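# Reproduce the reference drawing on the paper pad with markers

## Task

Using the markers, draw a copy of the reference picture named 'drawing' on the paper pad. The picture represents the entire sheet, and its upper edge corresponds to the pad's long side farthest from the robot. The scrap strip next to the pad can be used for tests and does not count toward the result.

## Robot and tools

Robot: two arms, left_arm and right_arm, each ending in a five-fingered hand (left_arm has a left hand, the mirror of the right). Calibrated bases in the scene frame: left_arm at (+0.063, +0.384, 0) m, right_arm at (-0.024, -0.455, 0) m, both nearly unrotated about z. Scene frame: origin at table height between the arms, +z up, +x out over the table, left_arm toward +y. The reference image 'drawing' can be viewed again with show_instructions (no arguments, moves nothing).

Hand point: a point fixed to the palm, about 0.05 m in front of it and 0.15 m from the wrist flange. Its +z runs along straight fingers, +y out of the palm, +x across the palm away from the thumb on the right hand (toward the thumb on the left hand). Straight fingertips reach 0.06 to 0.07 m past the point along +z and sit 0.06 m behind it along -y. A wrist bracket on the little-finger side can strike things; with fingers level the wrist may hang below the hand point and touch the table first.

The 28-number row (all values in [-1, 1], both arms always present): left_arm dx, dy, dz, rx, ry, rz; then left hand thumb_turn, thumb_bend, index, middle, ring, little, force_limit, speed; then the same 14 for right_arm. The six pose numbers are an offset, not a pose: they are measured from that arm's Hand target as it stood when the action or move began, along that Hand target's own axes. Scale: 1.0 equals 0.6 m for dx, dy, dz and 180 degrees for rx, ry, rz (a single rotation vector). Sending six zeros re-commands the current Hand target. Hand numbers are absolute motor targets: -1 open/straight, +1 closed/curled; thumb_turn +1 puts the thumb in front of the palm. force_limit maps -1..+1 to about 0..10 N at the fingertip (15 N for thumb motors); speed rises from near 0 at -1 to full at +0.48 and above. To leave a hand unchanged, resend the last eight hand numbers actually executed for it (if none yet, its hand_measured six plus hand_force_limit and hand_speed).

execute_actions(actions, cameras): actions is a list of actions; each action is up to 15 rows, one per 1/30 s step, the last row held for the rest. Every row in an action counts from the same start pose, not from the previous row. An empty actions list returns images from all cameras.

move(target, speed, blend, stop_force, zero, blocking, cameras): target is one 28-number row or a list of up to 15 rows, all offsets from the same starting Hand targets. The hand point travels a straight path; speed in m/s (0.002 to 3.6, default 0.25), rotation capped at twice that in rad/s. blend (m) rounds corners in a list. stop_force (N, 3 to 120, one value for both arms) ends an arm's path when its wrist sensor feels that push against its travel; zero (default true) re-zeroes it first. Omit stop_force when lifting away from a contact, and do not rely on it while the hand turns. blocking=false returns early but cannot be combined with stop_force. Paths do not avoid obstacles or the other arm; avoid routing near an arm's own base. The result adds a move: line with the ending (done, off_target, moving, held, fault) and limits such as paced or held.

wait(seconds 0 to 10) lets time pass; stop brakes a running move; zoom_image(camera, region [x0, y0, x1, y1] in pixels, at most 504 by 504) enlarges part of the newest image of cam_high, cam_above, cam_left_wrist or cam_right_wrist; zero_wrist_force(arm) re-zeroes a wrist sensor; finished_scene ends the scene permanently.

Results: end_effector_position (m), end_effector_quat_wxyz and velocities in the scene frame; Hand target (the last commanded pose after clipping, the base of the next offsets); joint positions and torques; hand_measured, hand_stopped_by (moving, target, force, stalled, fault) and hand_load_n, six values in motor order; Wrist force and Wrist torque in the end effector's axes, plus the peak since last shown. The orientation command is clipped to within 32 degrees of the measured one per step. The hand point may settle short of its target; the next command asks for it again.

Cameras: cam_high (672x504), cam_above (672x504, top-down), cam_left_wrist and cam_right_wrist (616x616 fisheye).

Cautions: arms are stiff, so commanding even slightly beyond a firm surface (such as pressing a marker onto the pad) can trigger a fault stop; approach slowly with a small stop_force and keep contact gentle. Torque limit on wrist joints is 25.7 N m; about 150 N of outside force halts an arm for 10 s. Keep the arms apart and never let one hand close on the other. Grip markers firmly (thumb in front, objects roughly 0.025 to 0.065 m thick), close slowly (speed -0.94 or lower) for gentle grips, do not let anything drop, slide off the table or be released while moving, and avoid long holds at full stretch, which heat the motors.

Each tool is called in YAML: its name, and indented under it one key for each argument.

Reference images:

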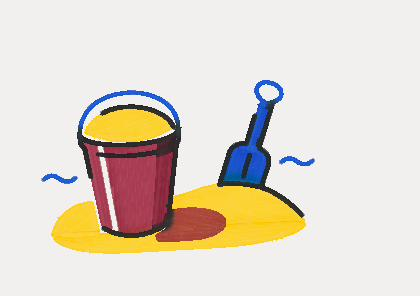

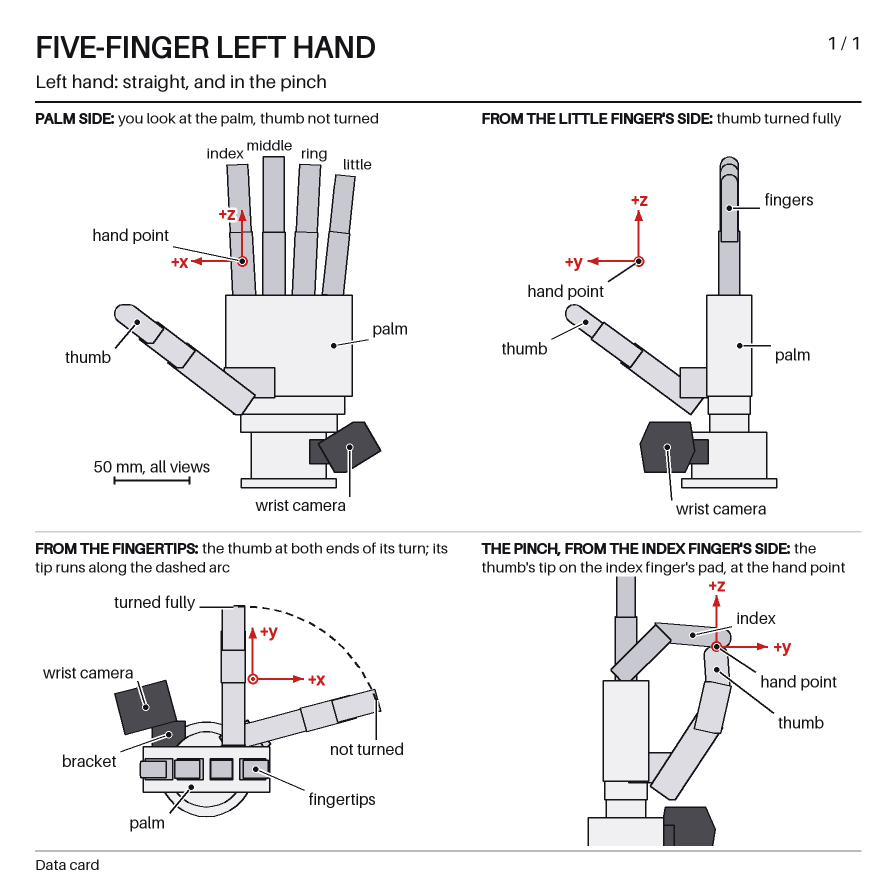

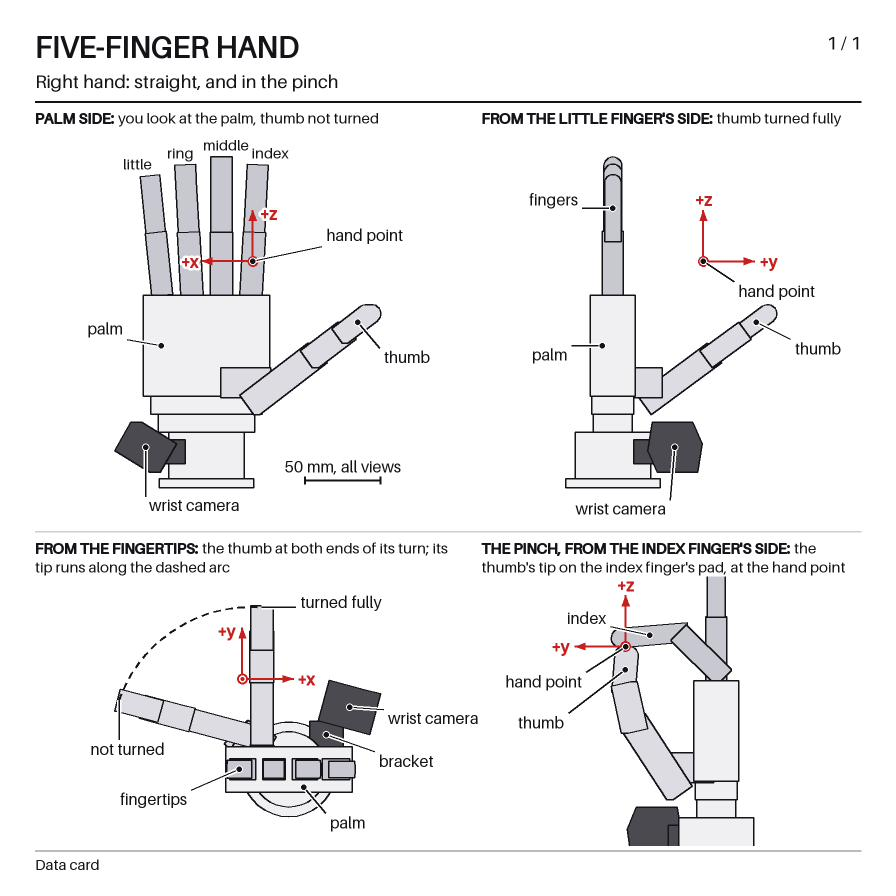

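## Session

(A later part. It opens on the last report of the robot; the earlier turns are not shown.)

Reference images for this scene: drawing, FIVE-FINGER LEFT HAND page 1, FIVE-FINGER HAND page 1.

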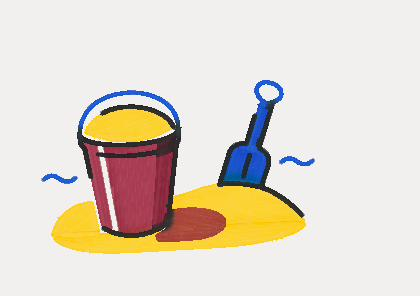

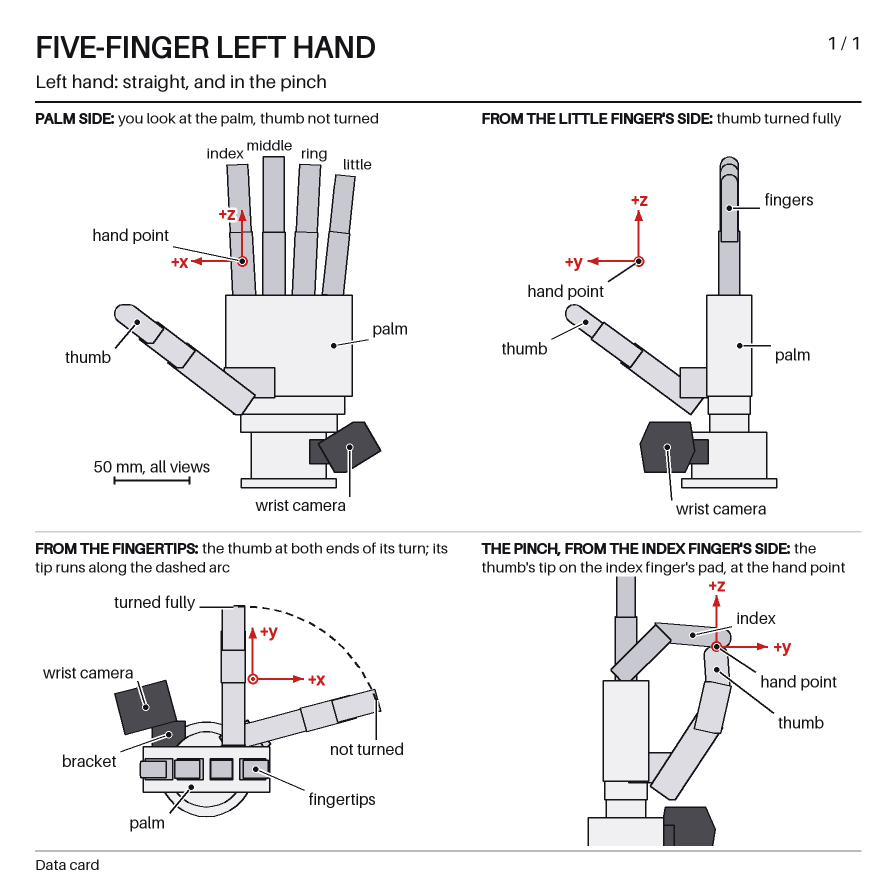

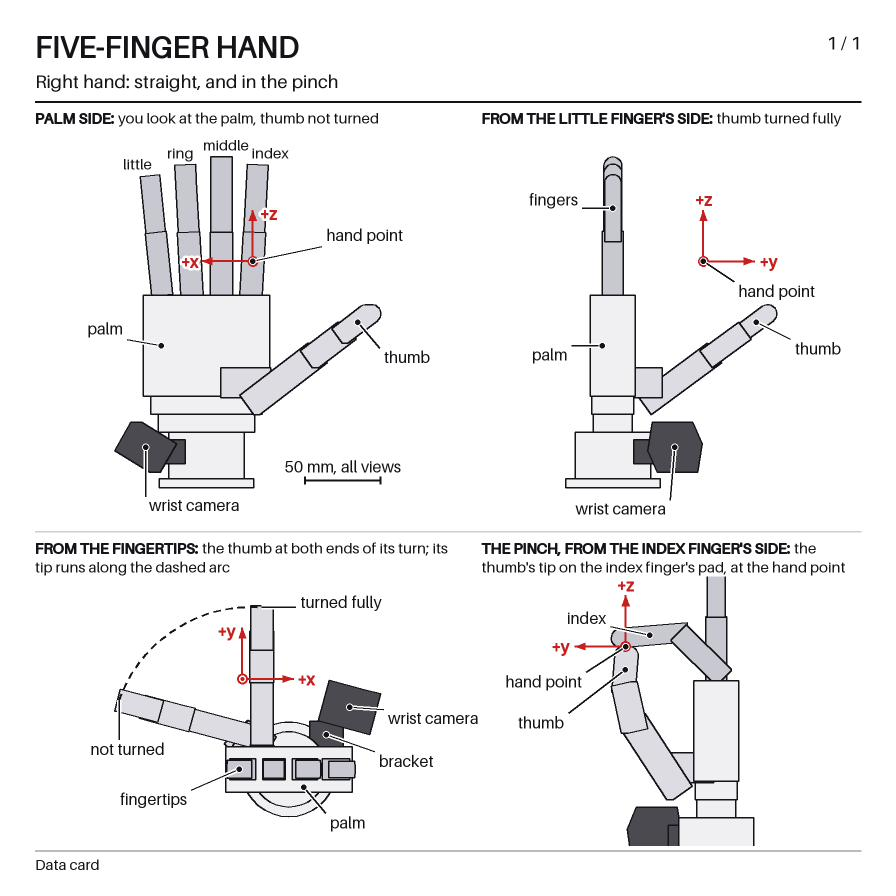

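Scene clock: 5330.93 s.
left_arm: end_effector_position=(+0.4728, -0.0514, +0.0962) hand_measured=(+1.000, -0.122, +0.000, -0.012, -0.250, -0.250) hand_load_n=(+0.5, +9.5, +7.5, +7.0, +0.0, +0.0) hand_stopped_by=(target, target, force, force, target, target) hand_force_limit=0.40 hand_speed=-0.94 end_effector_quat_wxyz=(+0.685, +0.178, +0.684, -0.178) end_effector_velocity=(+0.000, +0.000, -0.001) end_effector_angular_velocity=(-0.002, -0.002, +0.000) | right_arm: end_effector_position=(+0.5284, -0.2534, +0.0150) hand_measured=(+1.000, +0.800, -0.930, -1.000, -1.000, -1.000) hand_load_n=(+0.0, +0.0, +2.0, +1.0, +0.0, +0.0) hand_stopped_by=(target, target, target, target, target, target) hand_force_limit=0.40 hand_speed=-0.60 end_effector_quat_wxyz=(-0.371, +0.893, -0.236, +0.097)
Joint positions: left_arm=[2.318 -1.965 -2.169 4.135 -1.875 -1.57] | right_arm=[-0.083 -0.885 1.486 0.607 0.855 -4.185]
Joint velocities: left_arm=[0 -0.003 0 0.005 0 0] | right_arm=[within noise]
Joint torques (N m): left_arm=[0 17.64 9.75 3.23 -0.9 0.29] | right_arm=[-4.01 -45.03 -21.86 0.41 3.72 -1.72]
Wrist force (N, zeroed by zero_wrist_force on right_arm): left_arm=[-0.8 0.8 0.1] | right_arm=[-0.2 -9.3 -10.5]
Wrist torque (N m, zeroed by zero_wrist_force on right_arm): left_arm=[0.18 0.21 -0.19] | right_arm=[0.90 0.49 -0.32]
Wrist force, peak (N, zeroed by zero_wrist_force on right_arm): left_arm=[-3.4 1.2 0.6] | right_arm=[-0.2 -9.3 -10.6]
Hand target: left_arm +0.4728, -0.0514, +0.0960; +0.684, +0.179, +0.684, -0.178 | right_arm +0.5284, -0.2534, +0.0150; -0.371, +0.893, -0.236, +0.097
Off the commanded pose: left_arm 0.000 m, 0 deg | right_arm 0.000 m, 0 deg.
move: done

move:
  target: [-0.05,0.08,-0.1,0,0,0,1,-0.12,0.37,0.37,-0.25,-0.25,0.4,-0.94,0,0,0,0,0,0,1,0.8,-0.93,-1,-1,-1,0.4,-0.6]
  speed: 0.12
  cameras: ["cam_above"]

zoom_image:
  camera: "cam_above"
  region: [220, 310, 470, 430]

Scene clock: 5352.23 s.
left_arm: end_effector_position=(+0.4438, +0.0199, +0.1260) hand_measured=(+1.000, -0.122, +0.000, -0.012, -0.250, -0.250) hand_load_n=(+0.5, +9.5, +7.5, +7.5, +0.0, +0.0) hand_stopped_by=(target, target, force, force, target, target) hand_force_limit=0.40 hand_speed=-0.94 end_effector_quat_wxyz=(+0.684, +0.178, +0.684, -0.178) | right_arm: end_effector_position=(+0.5284, -0.2534, +0.0150) hand_measured=(+1.000, +0.800, -0.930, -1.000, -1.000, -1.000) hand_load_n=(+0.0, +0.0, +1.5, +1.0, +0.0, +0.0) hand_stopped_by=(target, target, target, target, target, target) hand_force_limit=0.40 hand_speed=-0.60 end_effector_quat_wxyz=(-0.371, +0.893, -0.236, +0.097)
Joint positions: left_arm=[2.41 -1.747 -2.369 4.117 -1.782 -1.57] | right_arm=[-0.083 -0.885 1.486 0.607 0.855 -4.185]
Joint torques (N m): left_arm=[-14.66 24.7 17.71 3.52 -0.8 -0.35] | right_arm=[-3.4 -45.44 -20.99 0.56 3.81 -1.86]
Wrist force (N, zeroed by zero_wrist_force on right_arm): left_arm=[-0.3 1.3 -0.1] | right_arm=[-0.2 -9.0 -10.4]
Wrist torque (N m, zeroed by zero_wrist_force on right_arm): left_arm=[0.25 0.13 -0.10] | right_arm=[0.93 0.48 -0.31]
Wrist force, peak (N, zeroed by zero_wrist_force on right_arm): left_arm=[-0.8 2.2 -0.6] | right_arm=[-0.1 -9.3 -10.9]
Hand target: left_arm +0.4438, +0.0198, +0.1261; +0.684, +0.179, +0.684, -0.178 | right_arm +0.5284, -0.2534, +0.0150; -0.371, +0.893, -0.236, +0.097
Off the commanded pose: left_arm 0.000 m, 0 deg | right_arm 0.000 m, 0 deg.
move: done
Images, in order (width x height): cam_above 672x504.

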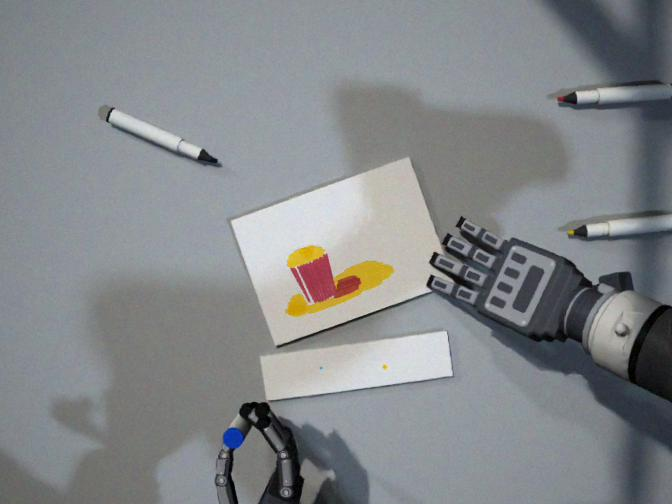

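Scaled by 2.016.

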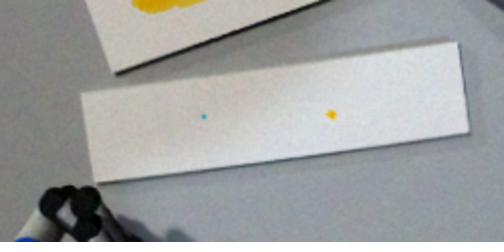

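move:
  target: [0.0352,-0.0555,0.3256,0,0,0,1,-0.12,0.37,0.37,-0.25,-0.25,0.4,-0.94,0,0,0,0,0,0,1,0.8,-0.93,-1,-1,-1,0.4,-0.6]
  speed: 0.1
  cameras: ["cam_above","cam_high","cam_left_wrist"]

zoom_image:
  camera: "cam_above"
  region: [230, 150, 530, 370]

zoom_image:
  camera: "cam_high"
  region: [220, 220, 400, 390]

Scene clock: 5411.30 s.
left_arm: end_effector_position=(+0.5981, -0.1045, +0.1049) hand_measured=(+1.000, -0.122, +0.000, -0.012, -0.250, -0.250) hand_load_n=(+0.5, +9.5, +7.5, +7.0, +0.0, +0.0) hand_stopped_by=(target, target, force, force, target, target) hand_force_limit=0.40 hand_speed=-0.94 end_effector_quat_wxyz=(+0.684, +0.179, +0.684, -0.178) | right_arm: end_effector_position=(+0.5284, -0.2534, +0.0150) hand_measured=(+1.000, +0.800, -0.930, -1.000, -1.000, -1.000) hand_load_n=(+0.0, +0.0, +1.5, +1.0, +0.0, +0.0) hand_stopped_by=(target, target, target, target, target, target) hand_force_limit=0.40 hand_speed=-0.60 end_effector_quat_wxyz=(-0.371, +0.893, -0.236, +0.097)
Joint positions: left_arm=[2.427 -2.127 -1.839 3.967 -1.765 -1.57] | right_arm=[-0.083 -0.885 1.486 0.607 0.855 -4.185]
Joint torques (N m): left_arm=[1.16 48.62 11.25 3.32 -1.2 0.68] | right_arm=[-3.2 -45.11 -20.75 0.52 3.84 -1.88]
Wrist force (N, zeroed by zero_wrist_force on right_arm): left_arm=[-1.3 1.1 0.0] | right_arm=[0.1 -8.9 -10.6]
Wrist torque (N m, zeroed by zero_wrist_force on right_arm): left_arm=[0.20 0.22 -0.15] | right_arm=[0.96 0.45 -0.29]
Wrist force, peak (N, zeroed by zero_wrist_force on right_arm): left_arm=[-0.6 1.7 -1.2] | right_arm=[0.1 -9.1 -10.9]
Hand target: left_arm +0.5981, -0.1046, +0.1050; +0.684, +0.179, +0.684, -0.178 | right_arm +0.5284, -0.2534, +0.0150; -0.371, +0.893, -0.236, +0.097
Off the commanded pose: left_arm 0.000 m, 0 deg | right_arm 0.000 m, 0 deg.
move: done
camera_calibration:
cam_left_wrist: T_world_to_cam=[[-0.478344, -0.849222, -0.223629, 0.215053], [-0.367765, 0.424965, -0.827136, 0.350048], [0.797456, -0.313412, -0.515594, -0.342008], [0, 0, 0, 1]] pos_world=[0.504341, -0.0733207, 0.161292]
Images, in order (width x height): cam_high 672x504, cam_above 672x504, cam_left_wrist 616x616.

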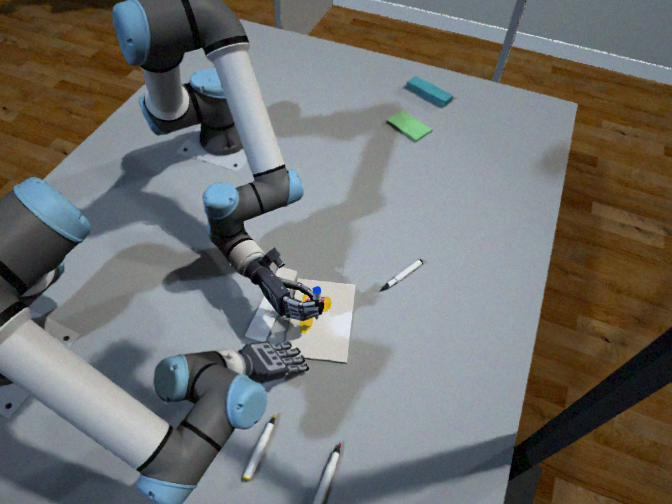

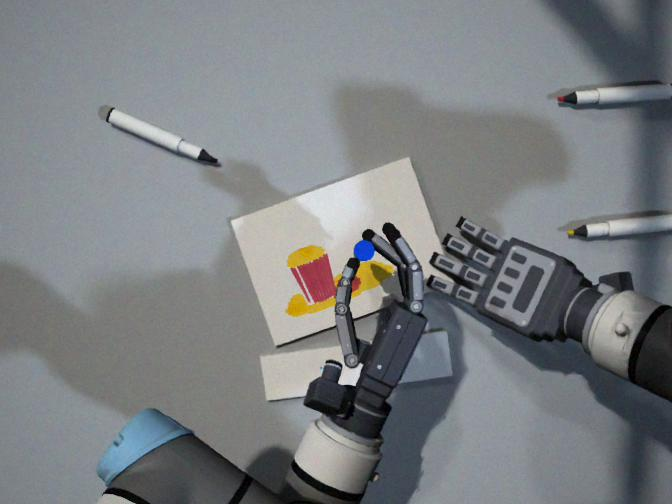

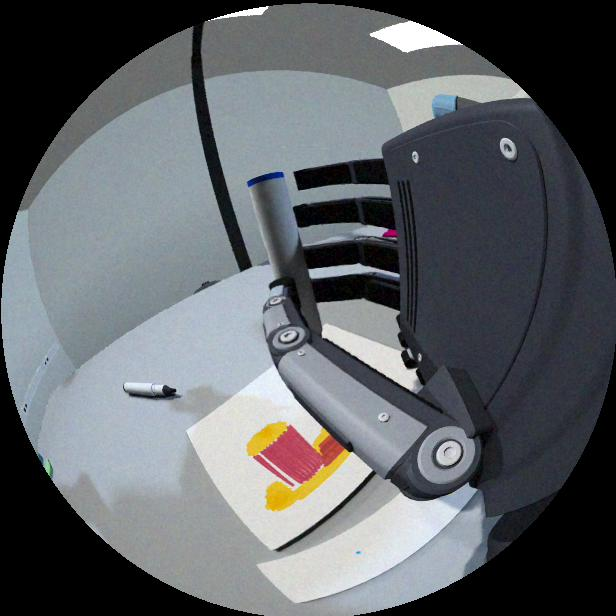

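Scaled by 1.680.

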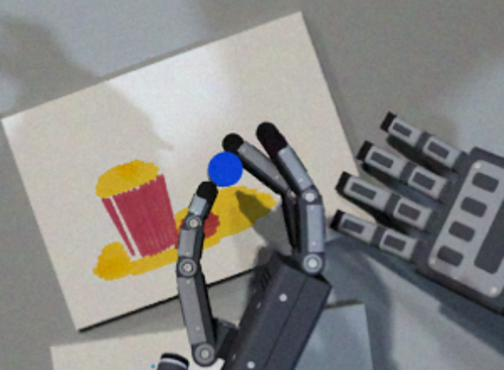

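Scaled by 2.800.

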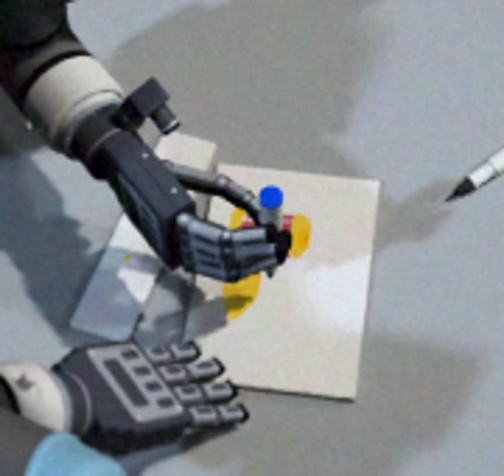

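move:
  target: [0.0417,0,0,0,0,0,1,-0.12,0.37,0.37,-0.25,-0.25,0.4,-0.94,0,0,0,0,0,0,1,0.8,-0.93,-1,-1,-1,0.4,-0.6]
  speed: 0.005
  stop_force: 3

move:
  target: [-0.03,0,0,0,0,0,1,-0.12,0.37,0.37,-0.25,-0.25,0.4,-0.94,0,0,0,0,0,0,1,0.8,-0.93,-1,-1,-1,0.4,-0.6]
  speed: 0.05

Scene clock: 5439.33 s.
left_arm: end_effector_position=(+0.5981, -0.1046, +0.0799) hand_measured=(+1.000, -0.122, +0.000, -0.012, -0.250, -0.250) hand_load_n=(+0.5, +9.5, +7.5, +7.0, +0.0, +0.0) hand_stopped_by=(target, target, force, force, target, target) hand_force_limit=0.40 hand_speed=-0.94 end_effector_quat_wxyz=(+0.684, +0.179, +0.684, -0.178) | right_arm: end_effector_position=(+0.5284, -0.2534, +0.0150) hand_measured=(+1.000, +0.800, -0.930, -1.000, -1.000, -1.000) hand_load_n=(+0.0, +0.0, +1.5, +1.0, +0.0, +0.0) hand_stopped_by=(target, target, target, target, target, target) hand_force_limit=0.40 hand_speed=-0.60 end_effector_quat_wxyz=(-0.371, +0.893, -0.236, +0.097)
Joint positions: left_arm=[2.427 -2.173 -1.849 4.022 -1.765 -1.57] | right_arm=[-0.083 -0.885 1.486 0.607 0.855 -4.185]
Joint torques (N m): left_arm=[12.62 46.55 4.75 0.23 1.22 -0.94] | right_arm=[-2.52 -45.49 -20.85 0.4 3.78 -1.85]
Wrist force (N, zeroed by zero_wrist_force on right_arm): left_arm=[-0.9 0.8 -0.2] | right_arm=[-0.1 -9.0 -10.7]
Wrist torque (N m, zeroed by zero_wrist_force on right_arm): left_arm=[0.17 0.15 -0.14] | right_arm=[0.95 0.49 -0.30]
Wrist force, peak (N, zeroed by zero_wrist_force on right_arm): left_arm=[-1.5 1.0 0.1] | right_arm=[0.0 -9.1 -10.9]
Hand target: left_arm +0.5981, -0.1046, +0.0800; +0.684, +0.179, +0.684, -0.178 | right_arm +0.5284, -0.2534, +0.0150; -0.371, +0.893, -0.236, +0.097
Off the commanded pose: left_arm 0.000 m, 0 deg | right_arm 0.000 m, 0 deg.
move: done

Scene clock: 5440.07 s.
left_arm: end_effector_position=(+0.5981, -0.1046, +0.0982) hand_measured=(+1.000, -0.122, +0.000, -0.012, -0.250, -0.250) hand_load_n=(+0.0, +9.5, +8.0, +7.5, +0.0, +0.0) hand_stopped_by=(target, target, force, force, target, target) hand_force_limit=0.40 hand_speed=-0.94 end_effector_quat_wxyz=(+0.685, +0.178, +0.684, -0.178) end_effector_velocity=(+0.000, +0.000, -0.002) end_effector_angular_velocity=(-0.001, -0.001, +0.001) | right_arm: end_effector_position=(+0.5284, -0.2534, +0.0150) hand_measured=(+1.000, +0.800, -0.930, -1.000, -1.000, -1.000) hand_load_n=(+0.0, +0.0, +1.5, +0.5, +0.0, +0.0) hand_stopped_by=(target, target, target, target, target, target) hand_force_limit=0.40 hand_speed=-0.60 end_effector_quat_wxyz=(-0.371, +0.893, -0.236, +0.097)
Joint positions: left_arm=[2.427 -2.14 -1.842 3.982 -1.765 -1.57] | right_arm=[-0.083 -0.885 1.486 0.607 0.855 -4.185]
Joint velocities: left_arm=[0 -0.004 -0.001 0.007 -0.001 0] | right_arm=[within noise]
Joint torques (N m): left_arm=[6.5 27.75 16.98 3.82 0.1 -0.37] | right_arm=[-2.59 -45.38 -21.03 0.48 3.84 -1.82]
Wrist force (N, zeroed by zero_wrist_force on right_arm): left_arm=[-0.9 0.9 0.1] | right_arm=[-0.4 -8.7 -10.5]
Wrist torque (N m, zeroed by zero_wrist_force on right_arm): left_arm=[0.16 0.15 -0.13] | right_arm=[0.99 0.52 -0.31]
Wrist force, peak (N, zeroed by zero_wrist_force on right_arm): left_arm=[-1.5 1.0 0.1] | right_arm=[0.0 -8.8 -11.0]
Hand target: left_arm +0.5981, -0.1046, +0.0980; +0.684, +0.179, +0.684, -0.178 | right_arm +0.5284, -0.2534, +0.0150; -0.371, +0.893, -0.236, +0.097
Off the commanded pose: left_arm 0.000 m, 0 deg | right_arm 0.000 m, 0 deg.
move: done

move:
  target:
    - [0.0283,0,0,0,0,0,1,-0.12,0.37,0.37,-0.25,-0.25,0.4,-0.94,0,0,0,0,0,0,1,0.8,-0.93,-1,-1,-1,0.4,-0.6]
    - [0.0433,0,0,0,0,0,1,-0.12,0.37,0.37,-0.25,-0.25,0.4,-0.94,0,0,0,0,0,0,1,0.8,-0.93,-1,-1,-1,0.4,-0.6]
  speed: [0.03,0.005]
  stop_force: 3

move:
  target: [-0.035,0,0,0,0,0,1,-0.12,0.37,0.37,-0.25,-0.25,0.4,-0.94,0,0,0,0,0,0,1,0.8,-0.93,-1,-1,-1,0.4,-0.6]
  speed: 0.05

Scene clock: 5455.60 s.
left_arm: end_effector_position=(+0.5981, -0.1046, +0.0722) hand_measured=(+1.000, -0.122, +0.000, -0.012, -0.250, -0.250) hand_load_n=(-0.5, +9.0, +7.5, +7.5, +0.0, +0.0) hand_stopped_by=(target, target, force, force, target, target) hand_force_limit=0.40 hand_speed=-0.94 end_effector_quat_wxyz=(+0.685, +0.179, +0.684, -0.178) | right_arm: end_effector_position=(+0.5284, -0.2534, +0.0150) hand_measured=(+1.000, +0.800, -0.930, -1.000, -1.000, -1.000) hand_load_n=(+0.0, +0.0, +1.5, +1.0, +0.0, +0.0) hand_stopped_by=(target, target, target, target, target, target) hand_force_limit=0.40 hand_speed=-0.60 end_effector_quat_wxyz=(-0.371, +0.893, -0.236, +0.097)
Joint positions: left_arm=[2.427 -2.188 -1.851 4.039 -1.765 -1.57] | right_arm=[-0.083 -0.885 1.486 0.607 0.855 -4.185]
Joint torques (N m): left_arm=[10 51.06 5.89 -0.76 1.2 0.5] | right_arm=[-1.69 -45.22 -21.39 0.55 3.76 -1.62]
Wrist force (N, zeroed by zero_wrist_force on right_arm): left_arm=[-4.1 1.0 0.3] | right_arm=[0.0 -8.9 -10.6]
Wrist torque (N m, zeroed by zero_wrist_force on right_arm): left_arm=[0.18 0.12 -0.12] | right_arm=[0.96 0.47 -0.30]
Wrist force, peak (N, zeroed by zero_wrist_force on right_arm): left_arm=[-5.2 1.0 0.7] | right_arm=[0.3 -9.2 -10.8]
Hand target: left_arm +0.5981, -0.1046, +0.0722; +0.685, +0.179, +0.684, -0.178 | right_arm +0.5284, -0.2534, +0.0150; -0.371, +0.893, -0.236, +0.097
Off the commanded pose: left_arm 0.000 m, 0 deg | right_arm 0.000 m, 0 deg.
move: contact (left_arm); path passed 1 of 2 targets

Scene clock: 5456.33 s.
left_arm: end_effector_position=(+0.5981, -0.1047, +0.0934) hand_measured=(+1.000, -0.122, +0.000, -0.012, -0.250, -0.250) hand_load_n=(+0.5, +9.5, +7.5, +7.0, +0.0, +0.0) hand_stopped_by=(target, target, force, force, target, target) hand_force_limit=0.40 hand_speed=-0.94 end_effector_quat_wxyz=(+0.685, +0.178, +0.684, -0.178) end_effector_velocity=(+0.000, +0.000, -0.002) end_effector_angular_velocity=(-0.001, -0.001, +0.000) | right_arm: end_effector_position=(+0.5284, -0.2534, +0.0150) hand_measured=(+1.000, +0.800, -0.930, -1.000, -1.000, -1.000) hand_load_n=(+0.0, +0.0, +1.5, +1.0, +0.0, +0.0) hand_stopped_by=(target, target, target, target, target, target) hand_force_limit=0.40 hand_speed=-0.60 end_effector_quat_wxyz=(-0.371, +0.893, -0.236, +0.097)
Joint positions: left_arm=[2.427 -2.148 -1.844 3.993 -1.765 -1.57] | right_arm=[-0.083 -0.885 1.486 0.607 0.855 -4.185]
Joint velocities: left_arm=[0 -0.005 -0.001 0.007 0 0] | right_arm=[within noise]
Joint torques (N m): left_arm=[4.14 29.83 15.47 3.83 -0.04 1.05] | right_arm=[-2.23 -44.85 -20.89 0.47 3.77 -1.85]
Wrist force (N, zeroed by zero_wrist_force on right_arm): left_arm=[-1.0 1.1 0.2] | right_arm=[-0.1 -8.8 -10.6]
Wrist torque (N m, zeroed by zero_wrist_force on right_arm): left_arm=[0.18 0.18 -0.15] | right_arm=[0.97 0.49 -0.30]
Wrist force, peak (N, zeroed by zero_wrist_force on right_arm): left_arm=[-3.7 1.1 0.6] | right_arm=[-0.1 -9.2 -10.7]
Hand target: left_arm +0.5981, -0.1046, +0.0932; +0.685, +0.179, +0.684, -0.178 | right_arm +0.5284, -0.2534, +0.0150; -0.371, +0.893, -0.236, +0.097
Off the commanded pose: left_arm 0.000 m, 0 deg | right_arm 0.000 m, 0 deg.
move: done

move:
  target: [-0.03,0.1,-0.1,0,0,0,1,-0.12,0.37,0.37,-0.25,-0.25,0.4,-0.94,0,0,0,0,0,0,1,0.8,-0.93,-1,-1,-1,0.4,-0.6]
  speed: 0.12
  cameras: ["cam_above"]

zoom_image:
  camera: "cam_above"
  region: [220, 150, 470, 360]

zoom_image:
  camera: "cam_above"
  region: [320, 210, 420, 310]

Scene clock: 5479.07 s.
left_arm: end_effector_position=(+0.5750, -0.0229, +0.1112) hand_measured=(+1.000, -0.122, +0.000, -0.012, -0.250, -0.250) hand_load_n=(+0.5, +9.5, +7.5, +7.5, +0.0, +0.0) hand_stopped_by=(target, target, force, force, target, target) hand_force_limit=0.40 hand_speed=-0.94 end_effector_quat_wxyz=(+0.685, +0.178, +0.684, -0.178) | right_arm: end_effector_position=(+0.5284, -0.2534, +0.0150) hand_measured=(+1.000, +0.800, -0.930, -1.000, -1.000, -1.000) hand_load_n=(+0.0, +0.0, +1.5, +1.0, +0.0, +0.0) hand_stopped_by=(target, target, target, target, target, target) hand_force_limit=0.40 hand_speed=-0.60 end_effector_quat_wxyz=(-0.371, +0.893, -0.236, +0.097)
Joint positions: left_arm=[2.541 -1.979 -2.078 4.058 -1.651 -1.57] | right_arm=[-0.083 -0.885 1.486 0.607 0.855 -4.185]
Joint torques (N m): left_arm=[-13.09 27.6 17.89 -0.14 -0.7 -1.24] | right_arm=[-2 -45.44 -21.17 0.47 3.7 -1.73]
Wrist force (N, zeroed by zero_wrist_force on right_arm): left_arm=[-0.9 1.4 0.1] | right_arm=[0.0 -8.9 -11.0]
Wrist torque (N m, zeroed by zero_wrist_force on right_arm): left_arm=[0.23 0.20 -0.16] | right_arm=[0.99 0.47 -0.30]
Wrist force, peak (N, zeroed by zero_wrist_force on right_arm): left_arm=[-1.0 2.1 -0.3] | right_arm=[0.1 -9.2 -10.8]
Hand target: left_arm +0.5750, -0.0230, +0.1112; +0.685, +0.179, +0.684, -0.178 | right_arm +0.5284, -0.2534, +0.0150; -0.371, +0.893, -0.236, +0.097
Off the commanded pose: left_arm 0.000 m, 0 deg | right_arm 0.000 m, 0 deg.
move: done
Images, in order (width x height): cam_above 672x504.

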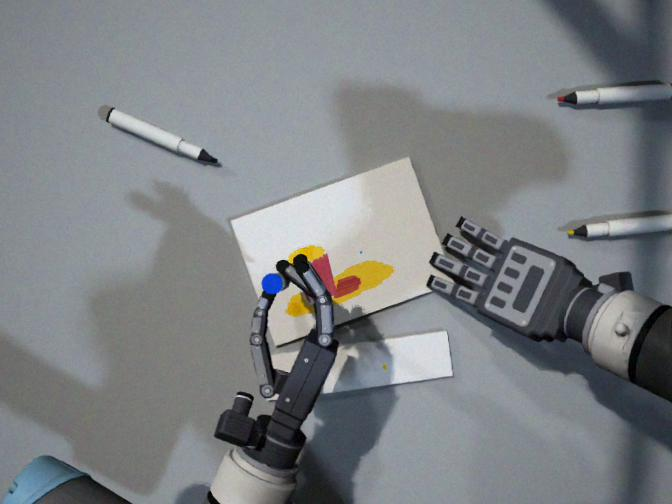

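Scaled by 2.016.

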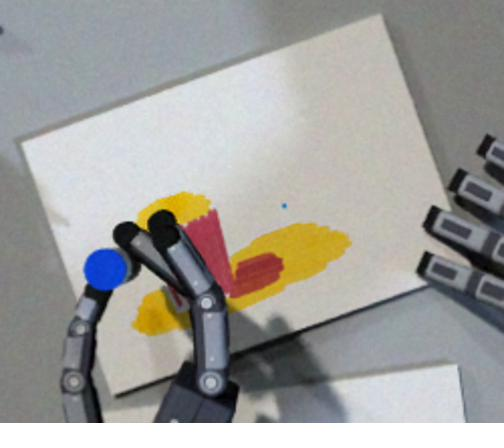

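Scaled by 5.040.

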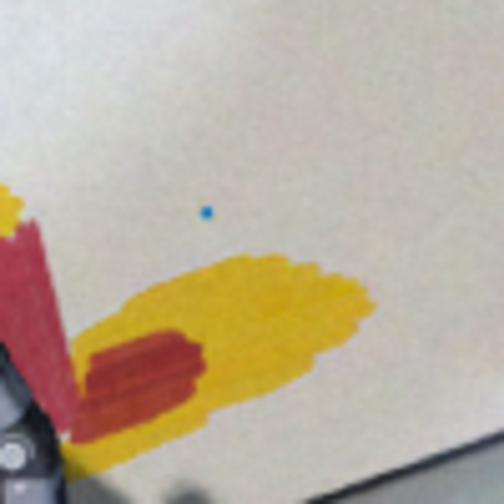

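move:
  target: [0.0548,-0.1,0.1,0,0,0,1,-0.12,0.37,0.37,-0.25,-0.25,0.4,-0.94,0,0,0,0,0,0,1,0.8,-0.93,-1,-1,-1,0.4,-0.6]
  speed: 0.1

move:
  target:
    - [0,0.01598,0.00197,0,0,0,1,-0.12,0.37,0.37,-0.25,-0.25,0.4,-0.94,0,0,0,0,0,0,1,0.8,-0.93,-1,-1,-1,0.4,-0.6]
    - [0.01,0.01598,0.00197,0,0,0,1,-0.12,0.37,0.37,-0.25,-0.25,0.4,-0.94,0,0,0,0,0,0,1,0.8,-0.93,-1,-1,-1,0.4,-0.6]
    - [0.01,-0.00069,0.01847,0,0,0,1,-0.12,0.37,0.37,-0.25,-0.25,0.4,-0.94,0,0,0,0,0,0,1,0.8,-0.93,-1,-1,-1,0.4,-0.6]
    - [0.01,-0.00424,0.0173,0,0,0,1,-0.12,0.37,0.37,-0.25,-0.25,0.4,-0.94,0,0,0,0,0,0,1,0.8,-0.93,-1,-1,-1,0.4,-0.6]
    - [0.01,0.016,-0.00274,0,0,0,1,-0.12,0.37,0.37,-0.25,-0.25,0.4,-0.94,0,0,0,0,0,0,1,0.8,-0.93,-1,-1,-1,0.4,-0.6]
    - [0.01,0.01442,-0.00585,0,0,0,1,-0.12,0.37,0.37,-0.25,-0.25,0.4,-0.94,0,0,0,0,0,0,1,0.8,-0.93,-1,-1,-1,0.4,-0.6]
    - [0.01,-0.00695,0.0153,0,0,0,1,-0.12,0.37,0.37,-0.25,-0.25,0.4,-0.94,0,0,0,0,0,0,1,0.8,-0.93,-1,-1,-1,0.4,-0.6]
    - [0.01,-0.00954,0.01319,0,0,0,1,-0.12,0.37,0.37,-0.25,-0.25,0.4,-0.94,0,0,0,0,0,0,1,0.8,-0.93,-1,-1,-1,0.4,-0.6]
    - [0.01,0.0129,-0.00902,0,0,0,1,-0.12,0.37,0.37,-0.25,-0.25,0.4,-0.94,0,0,0,0,0,0,1,0.8,-0.93,-1,-1,-1,0.4,-0.6]
    - [0.01,0.01132,-0.01214,0,0,0,1,-0.12,0.37,0.37,-0.25,-0.25,0.4,-0.94,0,0,0,0,0,0,1,0.8,-0.93,-1,-1,-1,0.4,-0.6]
    - [0.01,-0.01148,0.01043,0,0,0,1,-0.12,0.37,0.37,-0.25,-0.25,0.4,-0.94,0,0,0,0,0,0,1,0.8,-0.93,-1,-1,-1,0.4,-0.6]
    - [0,-0.01148,0.01043,0,0,0,1,-0.12,0.37,0.37,-0.25,-0.25,0.4,-0.94,0,0,0,0,0,0,1,0.8,-0.93,-1,-1,-1,0.4,-0.6]
  speed: [0.1,0.01,0.05,0.05,0.05,0.05,0.05,0.05,0.05,0.05,0.05,0.04]
  blend: [0,0,0.0006,0.0006,0.0006,0.0006,0.0006,0.0006,0.0006,0.0006,0.0006,0]

move:
  target: [-0.045,0.0815,-0.1,0,0,0,1,-0.12,0.37,0.37,-0.25,-0.25,0.4,-0.94,0,0,0,0,0,0,1,0.8,-0.93,-1,-1,-1,0.4,-0.6]
  speed: 0.12
  cameras: ["cam_above"]

zoom_image:
  camera: "cam_above"
  region: [320, 190, 420, 290]

Scene clock: 5573.00 s.
left_arm: end_effector_position=(+0.5980, -0.1047, +0.0783) hand_measured=(+1.000, -0.122, +0.000, -0.012, -0.250, -0.250) hand_load_n=(+0.0, +9.5, +7.5, +7.5, +0.0, +0.0) hand_stopped_by=(target, target, force, force, target, target) hand_force_limit=0.40 hand_speed=-0.94 end_effector_quat_wxyz=(+0.684, +0.179, +0.684, -0.178) | right_arm: end_effector_position=(+0.5284, -0.2534, +0.0150) hand_measured=(+1.000, +0.800, -0.930, -1.000, -1.000, -1.000) hand_load_n=(+0.0, +0.0, +2.0, +1.0, +0.0, +0.0) hand_stopped_by=(target, target, target, target, target, target) hand_force_limit=0.40 hand_speed=-0.60 end_effector_quat_wxyz=(-0.371, +0.893, -0.236, +0.097)
Joint positions: left_arm=[2.427 -2.176 -1.849 4.026 -1.765 -1.57] | right_arm=[-0.083 -0.885 1.486 0.607 0.855 -4.185]
Joint torques (N m): left_arm=[13.19 47.9 7.71 3.65 1.17 1.36] | right_arm=[-1.9 -45.36 -20.48 0.69 3.48 -1.81]
Wrist force (N, zeroed by zero_wrist_force on right_arm): left_arm=[-0.9 1.3 0.2] | right_arm=[-0.2 -9.0 -10.6]
Wrist torque (N m, zeroed by zero_wrist_force on right_arm): left_arm=[0.21 0.16 -0.15] | right_arm=[0.95 0.50 -0.31]
Wrist force, peak (N, zeroed by zero_wrist_force on right_arm): left_arm=[-1.3 2.0 -0.4] | right_arm=[0.0 -9.1 -11.0]
Hand target: left_arm +0.5981, -0.1046, +0.0783; +0.685, +0.179, +0.684, -0.178 | right_arm +0.5284, -0.2534, +0.0150; -0.371, +0.893, -0.236, +0.097
Off the commanded pose: left_arm 0.000 m, 0 deg | right_arm 0.000 m, 0 deg.
move: done

Scene clock: 5576.67 s.
left_arm: end_effector_position=(+0.6001, -0.1138, +0.0785) hand_measured=(+1.000, -0.122, +0.000, -0.012, -0.250, -0.250) hand_load_n=(+0.0, +9.5, +7.5, +7.0, +0.0, +0.0) hand_stopped_by=(target, target, force, force, target, target) hand_force_limit=0.40 hand_speed=-0.94 end_effector_quat_wxyz=(+0.685, +0.179, +0.684, -0.178) | right_arm: end_effector_position=(+0.5284, -0.2534, +0.0150) hand_measured=(+1.000, +0.800, -0.930, -1.000, -1.000, -1.000) hand_load_n=(+0.0, +0.0, +2.0, +1.0, +0.0, +0.0) hand_stopped_by=(target, target, target, target, target, target) hand_force_limit=0.40 hand_speed=-0.60 end_effector_quat_wxyz=(-0.371, +0.893, -0.236, +0.097)
Joint positions: left_arm=[2.416 -2.19 -1.821 4.012 -1.776 -1.57] | right_arm=[-0.083 -0.885 1.486 0.607 0.855 -4.185]
Joint torques (N m): left_arm=[14.73 31.67 2.86 3.75 1.58 0.44] | right_arm=[-1.62 -45.1 -20.93 0.56 3.24 -1.78]
Wrist force (N, zeroed by zero_wrist_force on right_arm): left_arm=[-0.5 1.0 0.1] | right_arm=[-0.2 -9.1 -10.6]
Wrist torque (N m, zeroed by zero_wrist_force on right_arm): left_arm=[0.14 0.12 -0.13] | right_arm=[0.93 0.50 -0.32]
Wrist force, peak (N, zeroed by zero_wrist_force on right_arm): left_arm=[-4.8 0.2 1.8] | right_arm=[-0.2 -9.3 -10.7]
Hand target: left_arm +0.6002, -0.1137, +0.0783; +0.685, +0.179, +0.684, -0.178 | right_arm +0.5284, -0.2534, +0.0150; -0.371, +0.893, -0.236, +0.097
Off the commanded pose: left_arm 0.000 m, 0 deg | right_arm 0.000 m, 0 deg.
move: done

Scene clock: 5577.77 s.
left_arm: end_effector_position=(+0.5717, -0.0417, +0.1053) hand_measured=(+1.000, -0.122, +0.000, -0.012, -0.250, -0.250) hand_load_n=(+0.0, +9.5, +7.0, +7.0, +0.0, +0.0) hand_stopped_by=(target, target, force, force, target, target) hand_force_limit=0.40 hand_speed=-0.94 end_effector_quat_wxyz=(+0.685, +0.178, +0.684, -0.178) | right_arm: end_effector_position=(+0.5284, -0.2534, +0.0150) hand_measured=(+1.000, +0.800, -0.930, -1.000, -1.000, -1.000) hand_load_n=(+0.0, +0.0, +1.5, +1.0, +0.0, +0.0) hand_stopped_by=(target, target, target, target, target, target) hand_force_limit=0.40 hand_speed=-0.60 end_effector_quat_wxyz=(-0.371, +0.893, -0.236, +0.097)
Joint positions: left_arm=[2.5 -2.014 -2.043 4.057 -1.693 -1.57] | right_arm=[-0.083 -0.885 1.486 0.607 0.855 -4.185]
Joint torques (N m): left_arm=[-14.63 31.72 16.62 -0.19 -0.94 -1.3] | right_arm=[-1.32 -45.76 -21.5 0.53 3.48 -1.98]
Wrist force (N, zeroed by zero_wrist_force on right_arm): left_arm=[-0.7 1.3 0.3] | right_arm=[0.2 -9.0 -10.5]
Wrist torque (N m, zeroed by zero_wrist_force on right_arm): left_arm=[0.17 0.19 -0.16] | right_arm=[0.94 0.45 -0.29]
Wrist force, peak (N, zeroed by zero_wrist_force on right_arm): left_arm=[-1.0 1.8 -0.2] | right_arm=[0.0 -9.0 -10.8]
Hand target: left_arm +0.5717, -0.0417, +0.1053; +0.685, +0.179, +0.684, -0.178 | right_arm +0.5284, -0.2534, +0.0150; -0.371, +0.893, -0.236, +0.097
Off the commanded pose: left_arm 0.000 m, 0 deg | right_arm 0.000 m, 0 deg.
move: done
Images, in order (width x height): cam_above 672x504.

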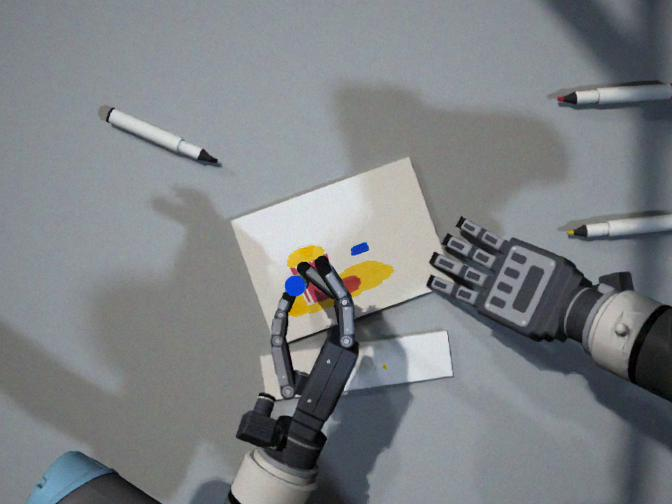

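Scaled by 5.040.

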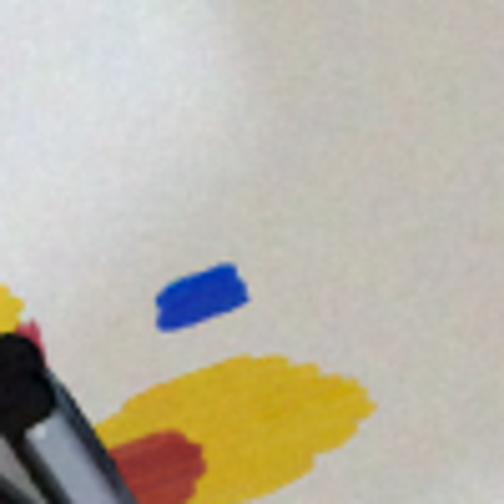

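move:
  target:
    - [0.045,-0.08332,0.09712,0,0,0,1,-0.12,0.37,0.37,-0.25,-0.25,0.4,-0.94,0,0,0,0,0,0,1,0.8,-0.93,-1,-1,-1,0.4,-0.6]
    - [0.055,-0.08332,0.09712,0,0,0,1,-0.12,0.37,0.37,-0.25,-0.25,0.4,-0.94,0,0,0,0,0,0,1,0.8,-0.93,-1,-1,-1,0.4,-0.6]
    - [0.055,-0.06029,0.07432,0,0,0,1,-0.12,0.37,0.37,-0.25,-0.25,0.4,-0.94,0,0,0,0,0,0,1,0.8,-0.93,-1,-1,-1,0.4,-0.6]
    - [0.055,-0.06181,0.07115,0,0,0,1,-0.12,0.37,0.37,-0.25,-0.25,0.4,-0.94,0,0,0,0,0,0,1,0.8,-0.93,-1,-1,-1,0.4,-0.6]
    - [0.055,-0.08515,0.09425,0,0,0,1,-0.12,0.37,0.37,-0.25,-0.25,0.4,-0.94,0,0,0,0,0,0,1,0.8,-0.93,-1,-1,-1,0.4,-0.6]
    - [0.055,-0.08691,0.09131,0,0,0,1,-0.12,0.37,0.37,-0.25,-0.25,0.4,-0.94,0,0,0,0,0,0,1,0.8,-0.93,-1,-1,-1,0.4,-0.6]
    - [0.055,-0.06339,0.06803,0,0,0,1,-0.12,0.37,0.37,-0.25,-0.25,0.4,-0.94,0,0,0,0,0,0,1,0.8,-0.93,-1,-1,-1,0.4,-0.6]
    - [0.055,-0.06497,0.06492,0,0,0,1,-0.12,0.37,0.37,-0.25,-0.25,0.4,-0.94,0,0,0,0,0,0,1,0.8,-0.93,-1,-1,-1,0.4,-0.6]
    - [0.055,-0.08873,0.08843,0,0,0,1,-0.12,0.37,0.37,-0.25,-0.25,0.4,-0.94,0,0,0,0,0,0,1,0.8,-0.93,-1,-1,-1,0.4,-0.6]
    - [0.055,-0.09055,0.08555,0,0,0,1,-0.12,0.37,0.37,-0.25,-0.25,0.4,-0.94,0,0,0,0,0,0,1,0.8,-0.93,-1,-1,-1,0.4,-0.6]
    - [0.055,-0.06662,0.06186,0,0,0,1,-0.12,0.37,0.37,-0.25,-0.25,0.4,-0.94,0,0,0,0,0,0,1,0.8,-0.93,-1,-1,-1,0.4,-0.6]
    - [0.045,-0.06662,0.06186,0,0,0,1,-0.12,0.37,0.37,-0.25,-0.25,0.4,-0.94,0,0,0,0,0,0,1,0.8,-0.93,-1,-1,-1,0.4,-0.6]
  speed: [0.12,0.01,0.05,0.05,0.05,0.05,0.05,0.05,0.05,0.05,0.05,0.04]
  blend: [0,0,0.0006,0.0006,0.0006,0.0006,0.0006,0.0006,0.0006,0.0006,0.0006,0]

move:
  target: [-0.045,0.0666,-0.0619,0,0,0,1,-0.12,0.37,0.37,-0.25,-0.25,0.4,-0.94,0,0,0,0,0,0,1,0.8,-0.93,-1,-1,-1,0.4,-0.6]
  speed: 0.12
  cameras: ["cam_above"]

zoom_image:
  camera: "cam_above"
  region: [320, 190, 420, 290]

show_instructions:

Scene clock: 5643.93 s.
left_arm: end_effector_position=(+0.5847, -0.0947, +0.0784) hand_measured=(+1.000, -0.122, +0.000, -0.012, -0.250, -0.250) hand_load_n=(-0.5, +9.0, +7.5, +6.5, +0.0, +0.0) hand_stopped_by=(target, target, force, force, target, target) hand_force_limit=0.40 hand_speed=-0.94 end_effector_quat_wxyz=(+0.685, +0.178, +0.684, -0.178) end_effector_velocity=(+0.000, -0.001, -0.001) end_effector_angular_velocity=(-0.002, -0.002, -0.002) | right_arm: end_effector_position=(+0.5284, -0.2534, +0.0150) hand_measured=(+1.000, +0.800, -0.930, -1.000, -1.000, -1.000) hand_load_n=(+0.0, +0.0, +2.0, +0.5, +0.0, +0.0) hand_stopped_by=(target, target, target, target, target, target) hand_force_limit=0.40 hand_speed=-0.60 end_effector_quat_wxyz=(-0.371, +0.893, -0.236, +0.097)
Joint positions: left_arm=[2.425 -2.151 -1.899 4.05 -1.768 -1.57] | right_arm=[-0.083 -0.885 1.486 0.607 0.855 -4.185]
Joint velocities: left_arm=[-0.001 -0.003 0 0.005 0.001 0] | right_arm=[within noise]
Joint torques (N m): left_arm=[-13.54 28.18 19.02 3.39 -1.34 0.68] | right_arm=[-0.3 -44.98 -21.4 0.5 3.39 -1.83]
Wrist force (N, zeroed by zero_wrist_force on right_arm): left_arm=[-0.5 1.0 0.0] | right_arm=[-0.1 -8.7 -10.4]
Wrist torque (N m, zeroed by zero_wrist_force on right_arm): left_arm=[0.22 0.12 -0.09] | right_arm=[0.97 0.47 -0.30]
Wrist force, peak (N, zeroed by zero_wrist_force on right_arm): left_arm=[-4.9 -0.2 1.9] | right_arm=[-0.1 -9.2 -10.9]
Hand target: left_arm +0.5846, -0.0947, +0.0783; +0.685, +0.179, +0.684, -0.178 | right_arm +0.5284, -0.2534, +0.0150; -0.371, +0.893, -0.236, +0.097
Off the commanded pose: left_arm 0.000 m, 0 deg | right_arm 0.000 m, 0 deg.
move: done

Scene clock: 5644.87 s.
left_arm: end_effector_position=(+0.5717, -0.0417, +0.1053) hand_measured=(+1.000, -0.122, +0.000, -0.012, -0.250, -0.250) hand_load_n=(-0.5, +9.5, +7.5, +7.0, +0.0, +0.0) hand_stopped_by=(target, target, force, force, target, target) hand_force_limit=0.40 hand_speed=-0.94 end_effector_quat_wxyz=(+0.685, +0.178, +0.684, -0.178) | right_arm: end_effector_position=(+0.5284, -0.2534, +0.0150) hand_measured=(+1.000, +0.800, -0.930, -1.000, -1.000, -1.000) hand_load_n=(+0.0, +0.0, +1.5, +1.0, +0.0, +0.0) hand_stopped_by=(target, target, target, target, target, target) hand_force_limit=0.40 hand_speed=-0.60 end_effector_quat_wxyz=(-0.371, +0.893, -0.236, +0.097)
Joint positions: left_arm=[2.5 -2.014 -2.043 4.057 -1.693 -1.57] | right_arm=[-0.083 -0.885 1.486 0.607 0.855 -4.185]
Joint torques (N m): left_arm=[-13.96 32.8 18.71 -0.04 -0.82 -0.75] | right_arm=[-0.56 -44.89 -20.65 0.49 3.51 -1.8]
Wrist force (N, zeroed by zero_wrist_force on right_arm): left_arm=[-0.9 1.3 0.4] | right_arm=[0.1 -8.9 -10.8]
Wrist torque (N m, zeroed by zero_wrist_force on right_arm): left_arm=[0.16 0.23 -0.17] | right_arm=[0.97 0.46 -0.30]
Wrist force, peak (N, zeroed by zero_wrist_force on right_arm): left_arm=[-1.1 2.1 -0.4] | right_arm=[0.0 -9.1 -10.7]
Hand target: left_arm +0.5716, -0.0417, +0.1053; +0.685, +0.179, +0.684, -0.178 | right_arm +0.5284, -0.2534, +0.0150; -0.371, +0.893, -0.236, +0.097
Off the commanded pose: left_arm 0.000 m, 0 deg | right_arm 0.000 m, 0 deg.
move: done
Images, in order (width x height): cam_above 672x504.

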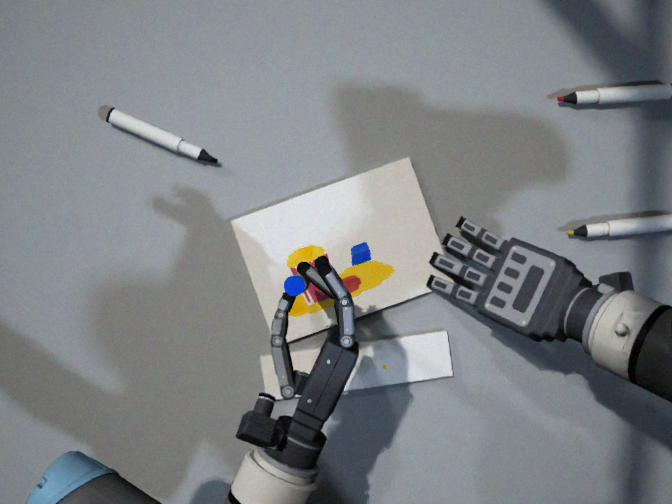

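Scaled by 5.040.

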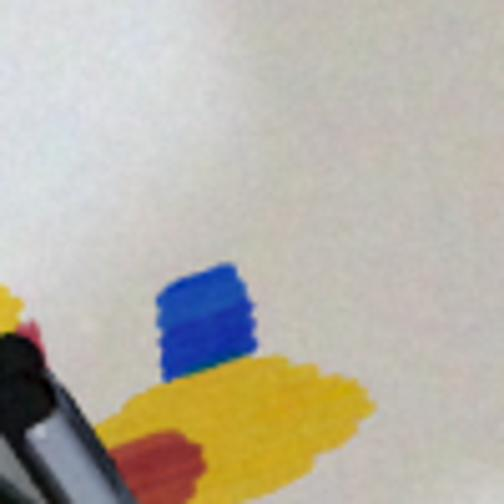

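Reference images for this scene: drawing, FIVE-FINGER LEFT HAND page 1, FIVE-FINGER HAND page 1.

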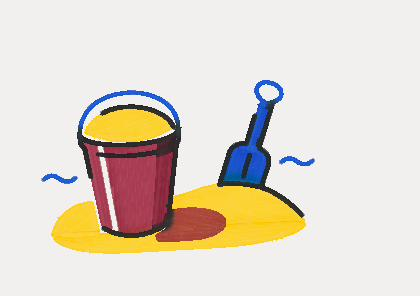

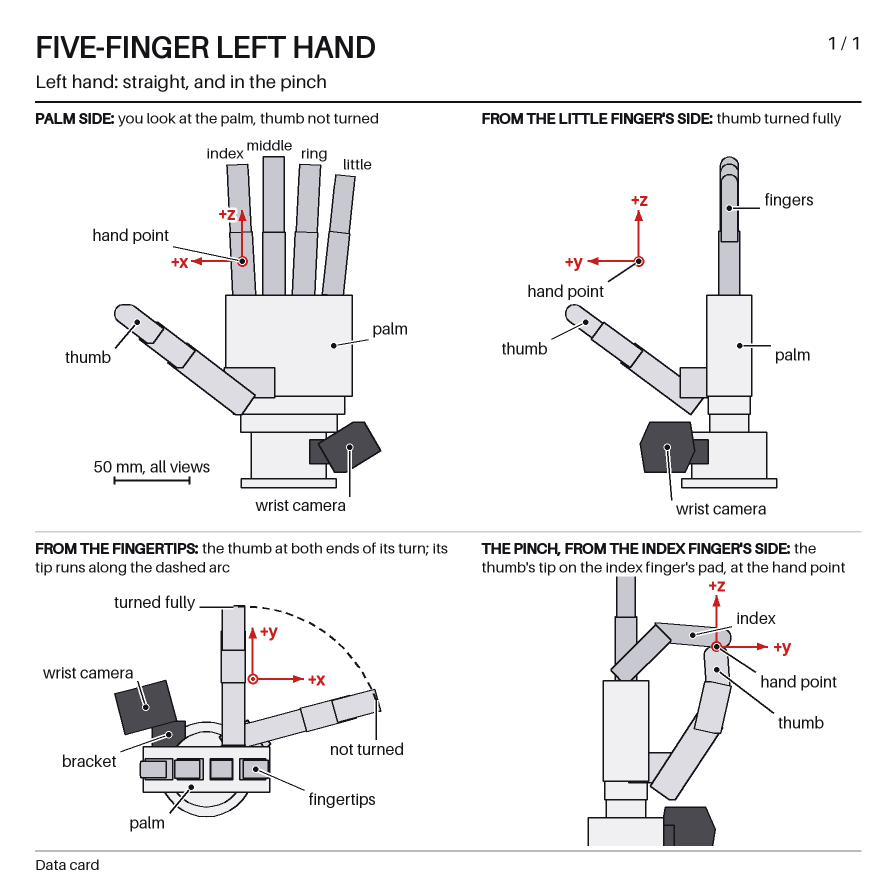

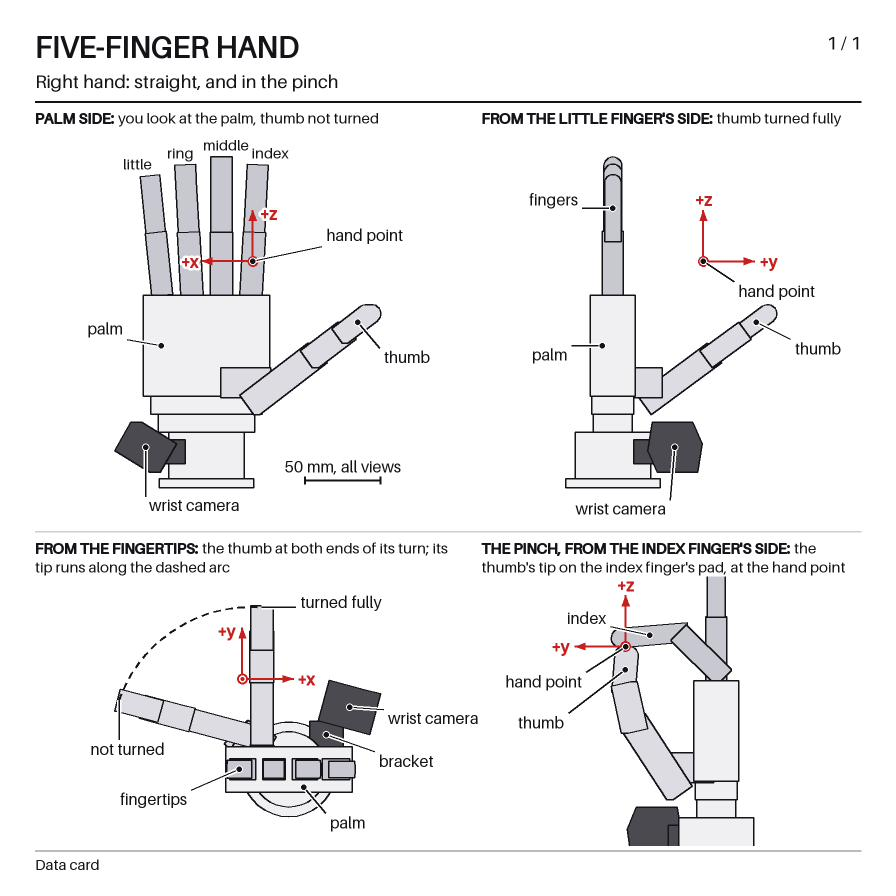

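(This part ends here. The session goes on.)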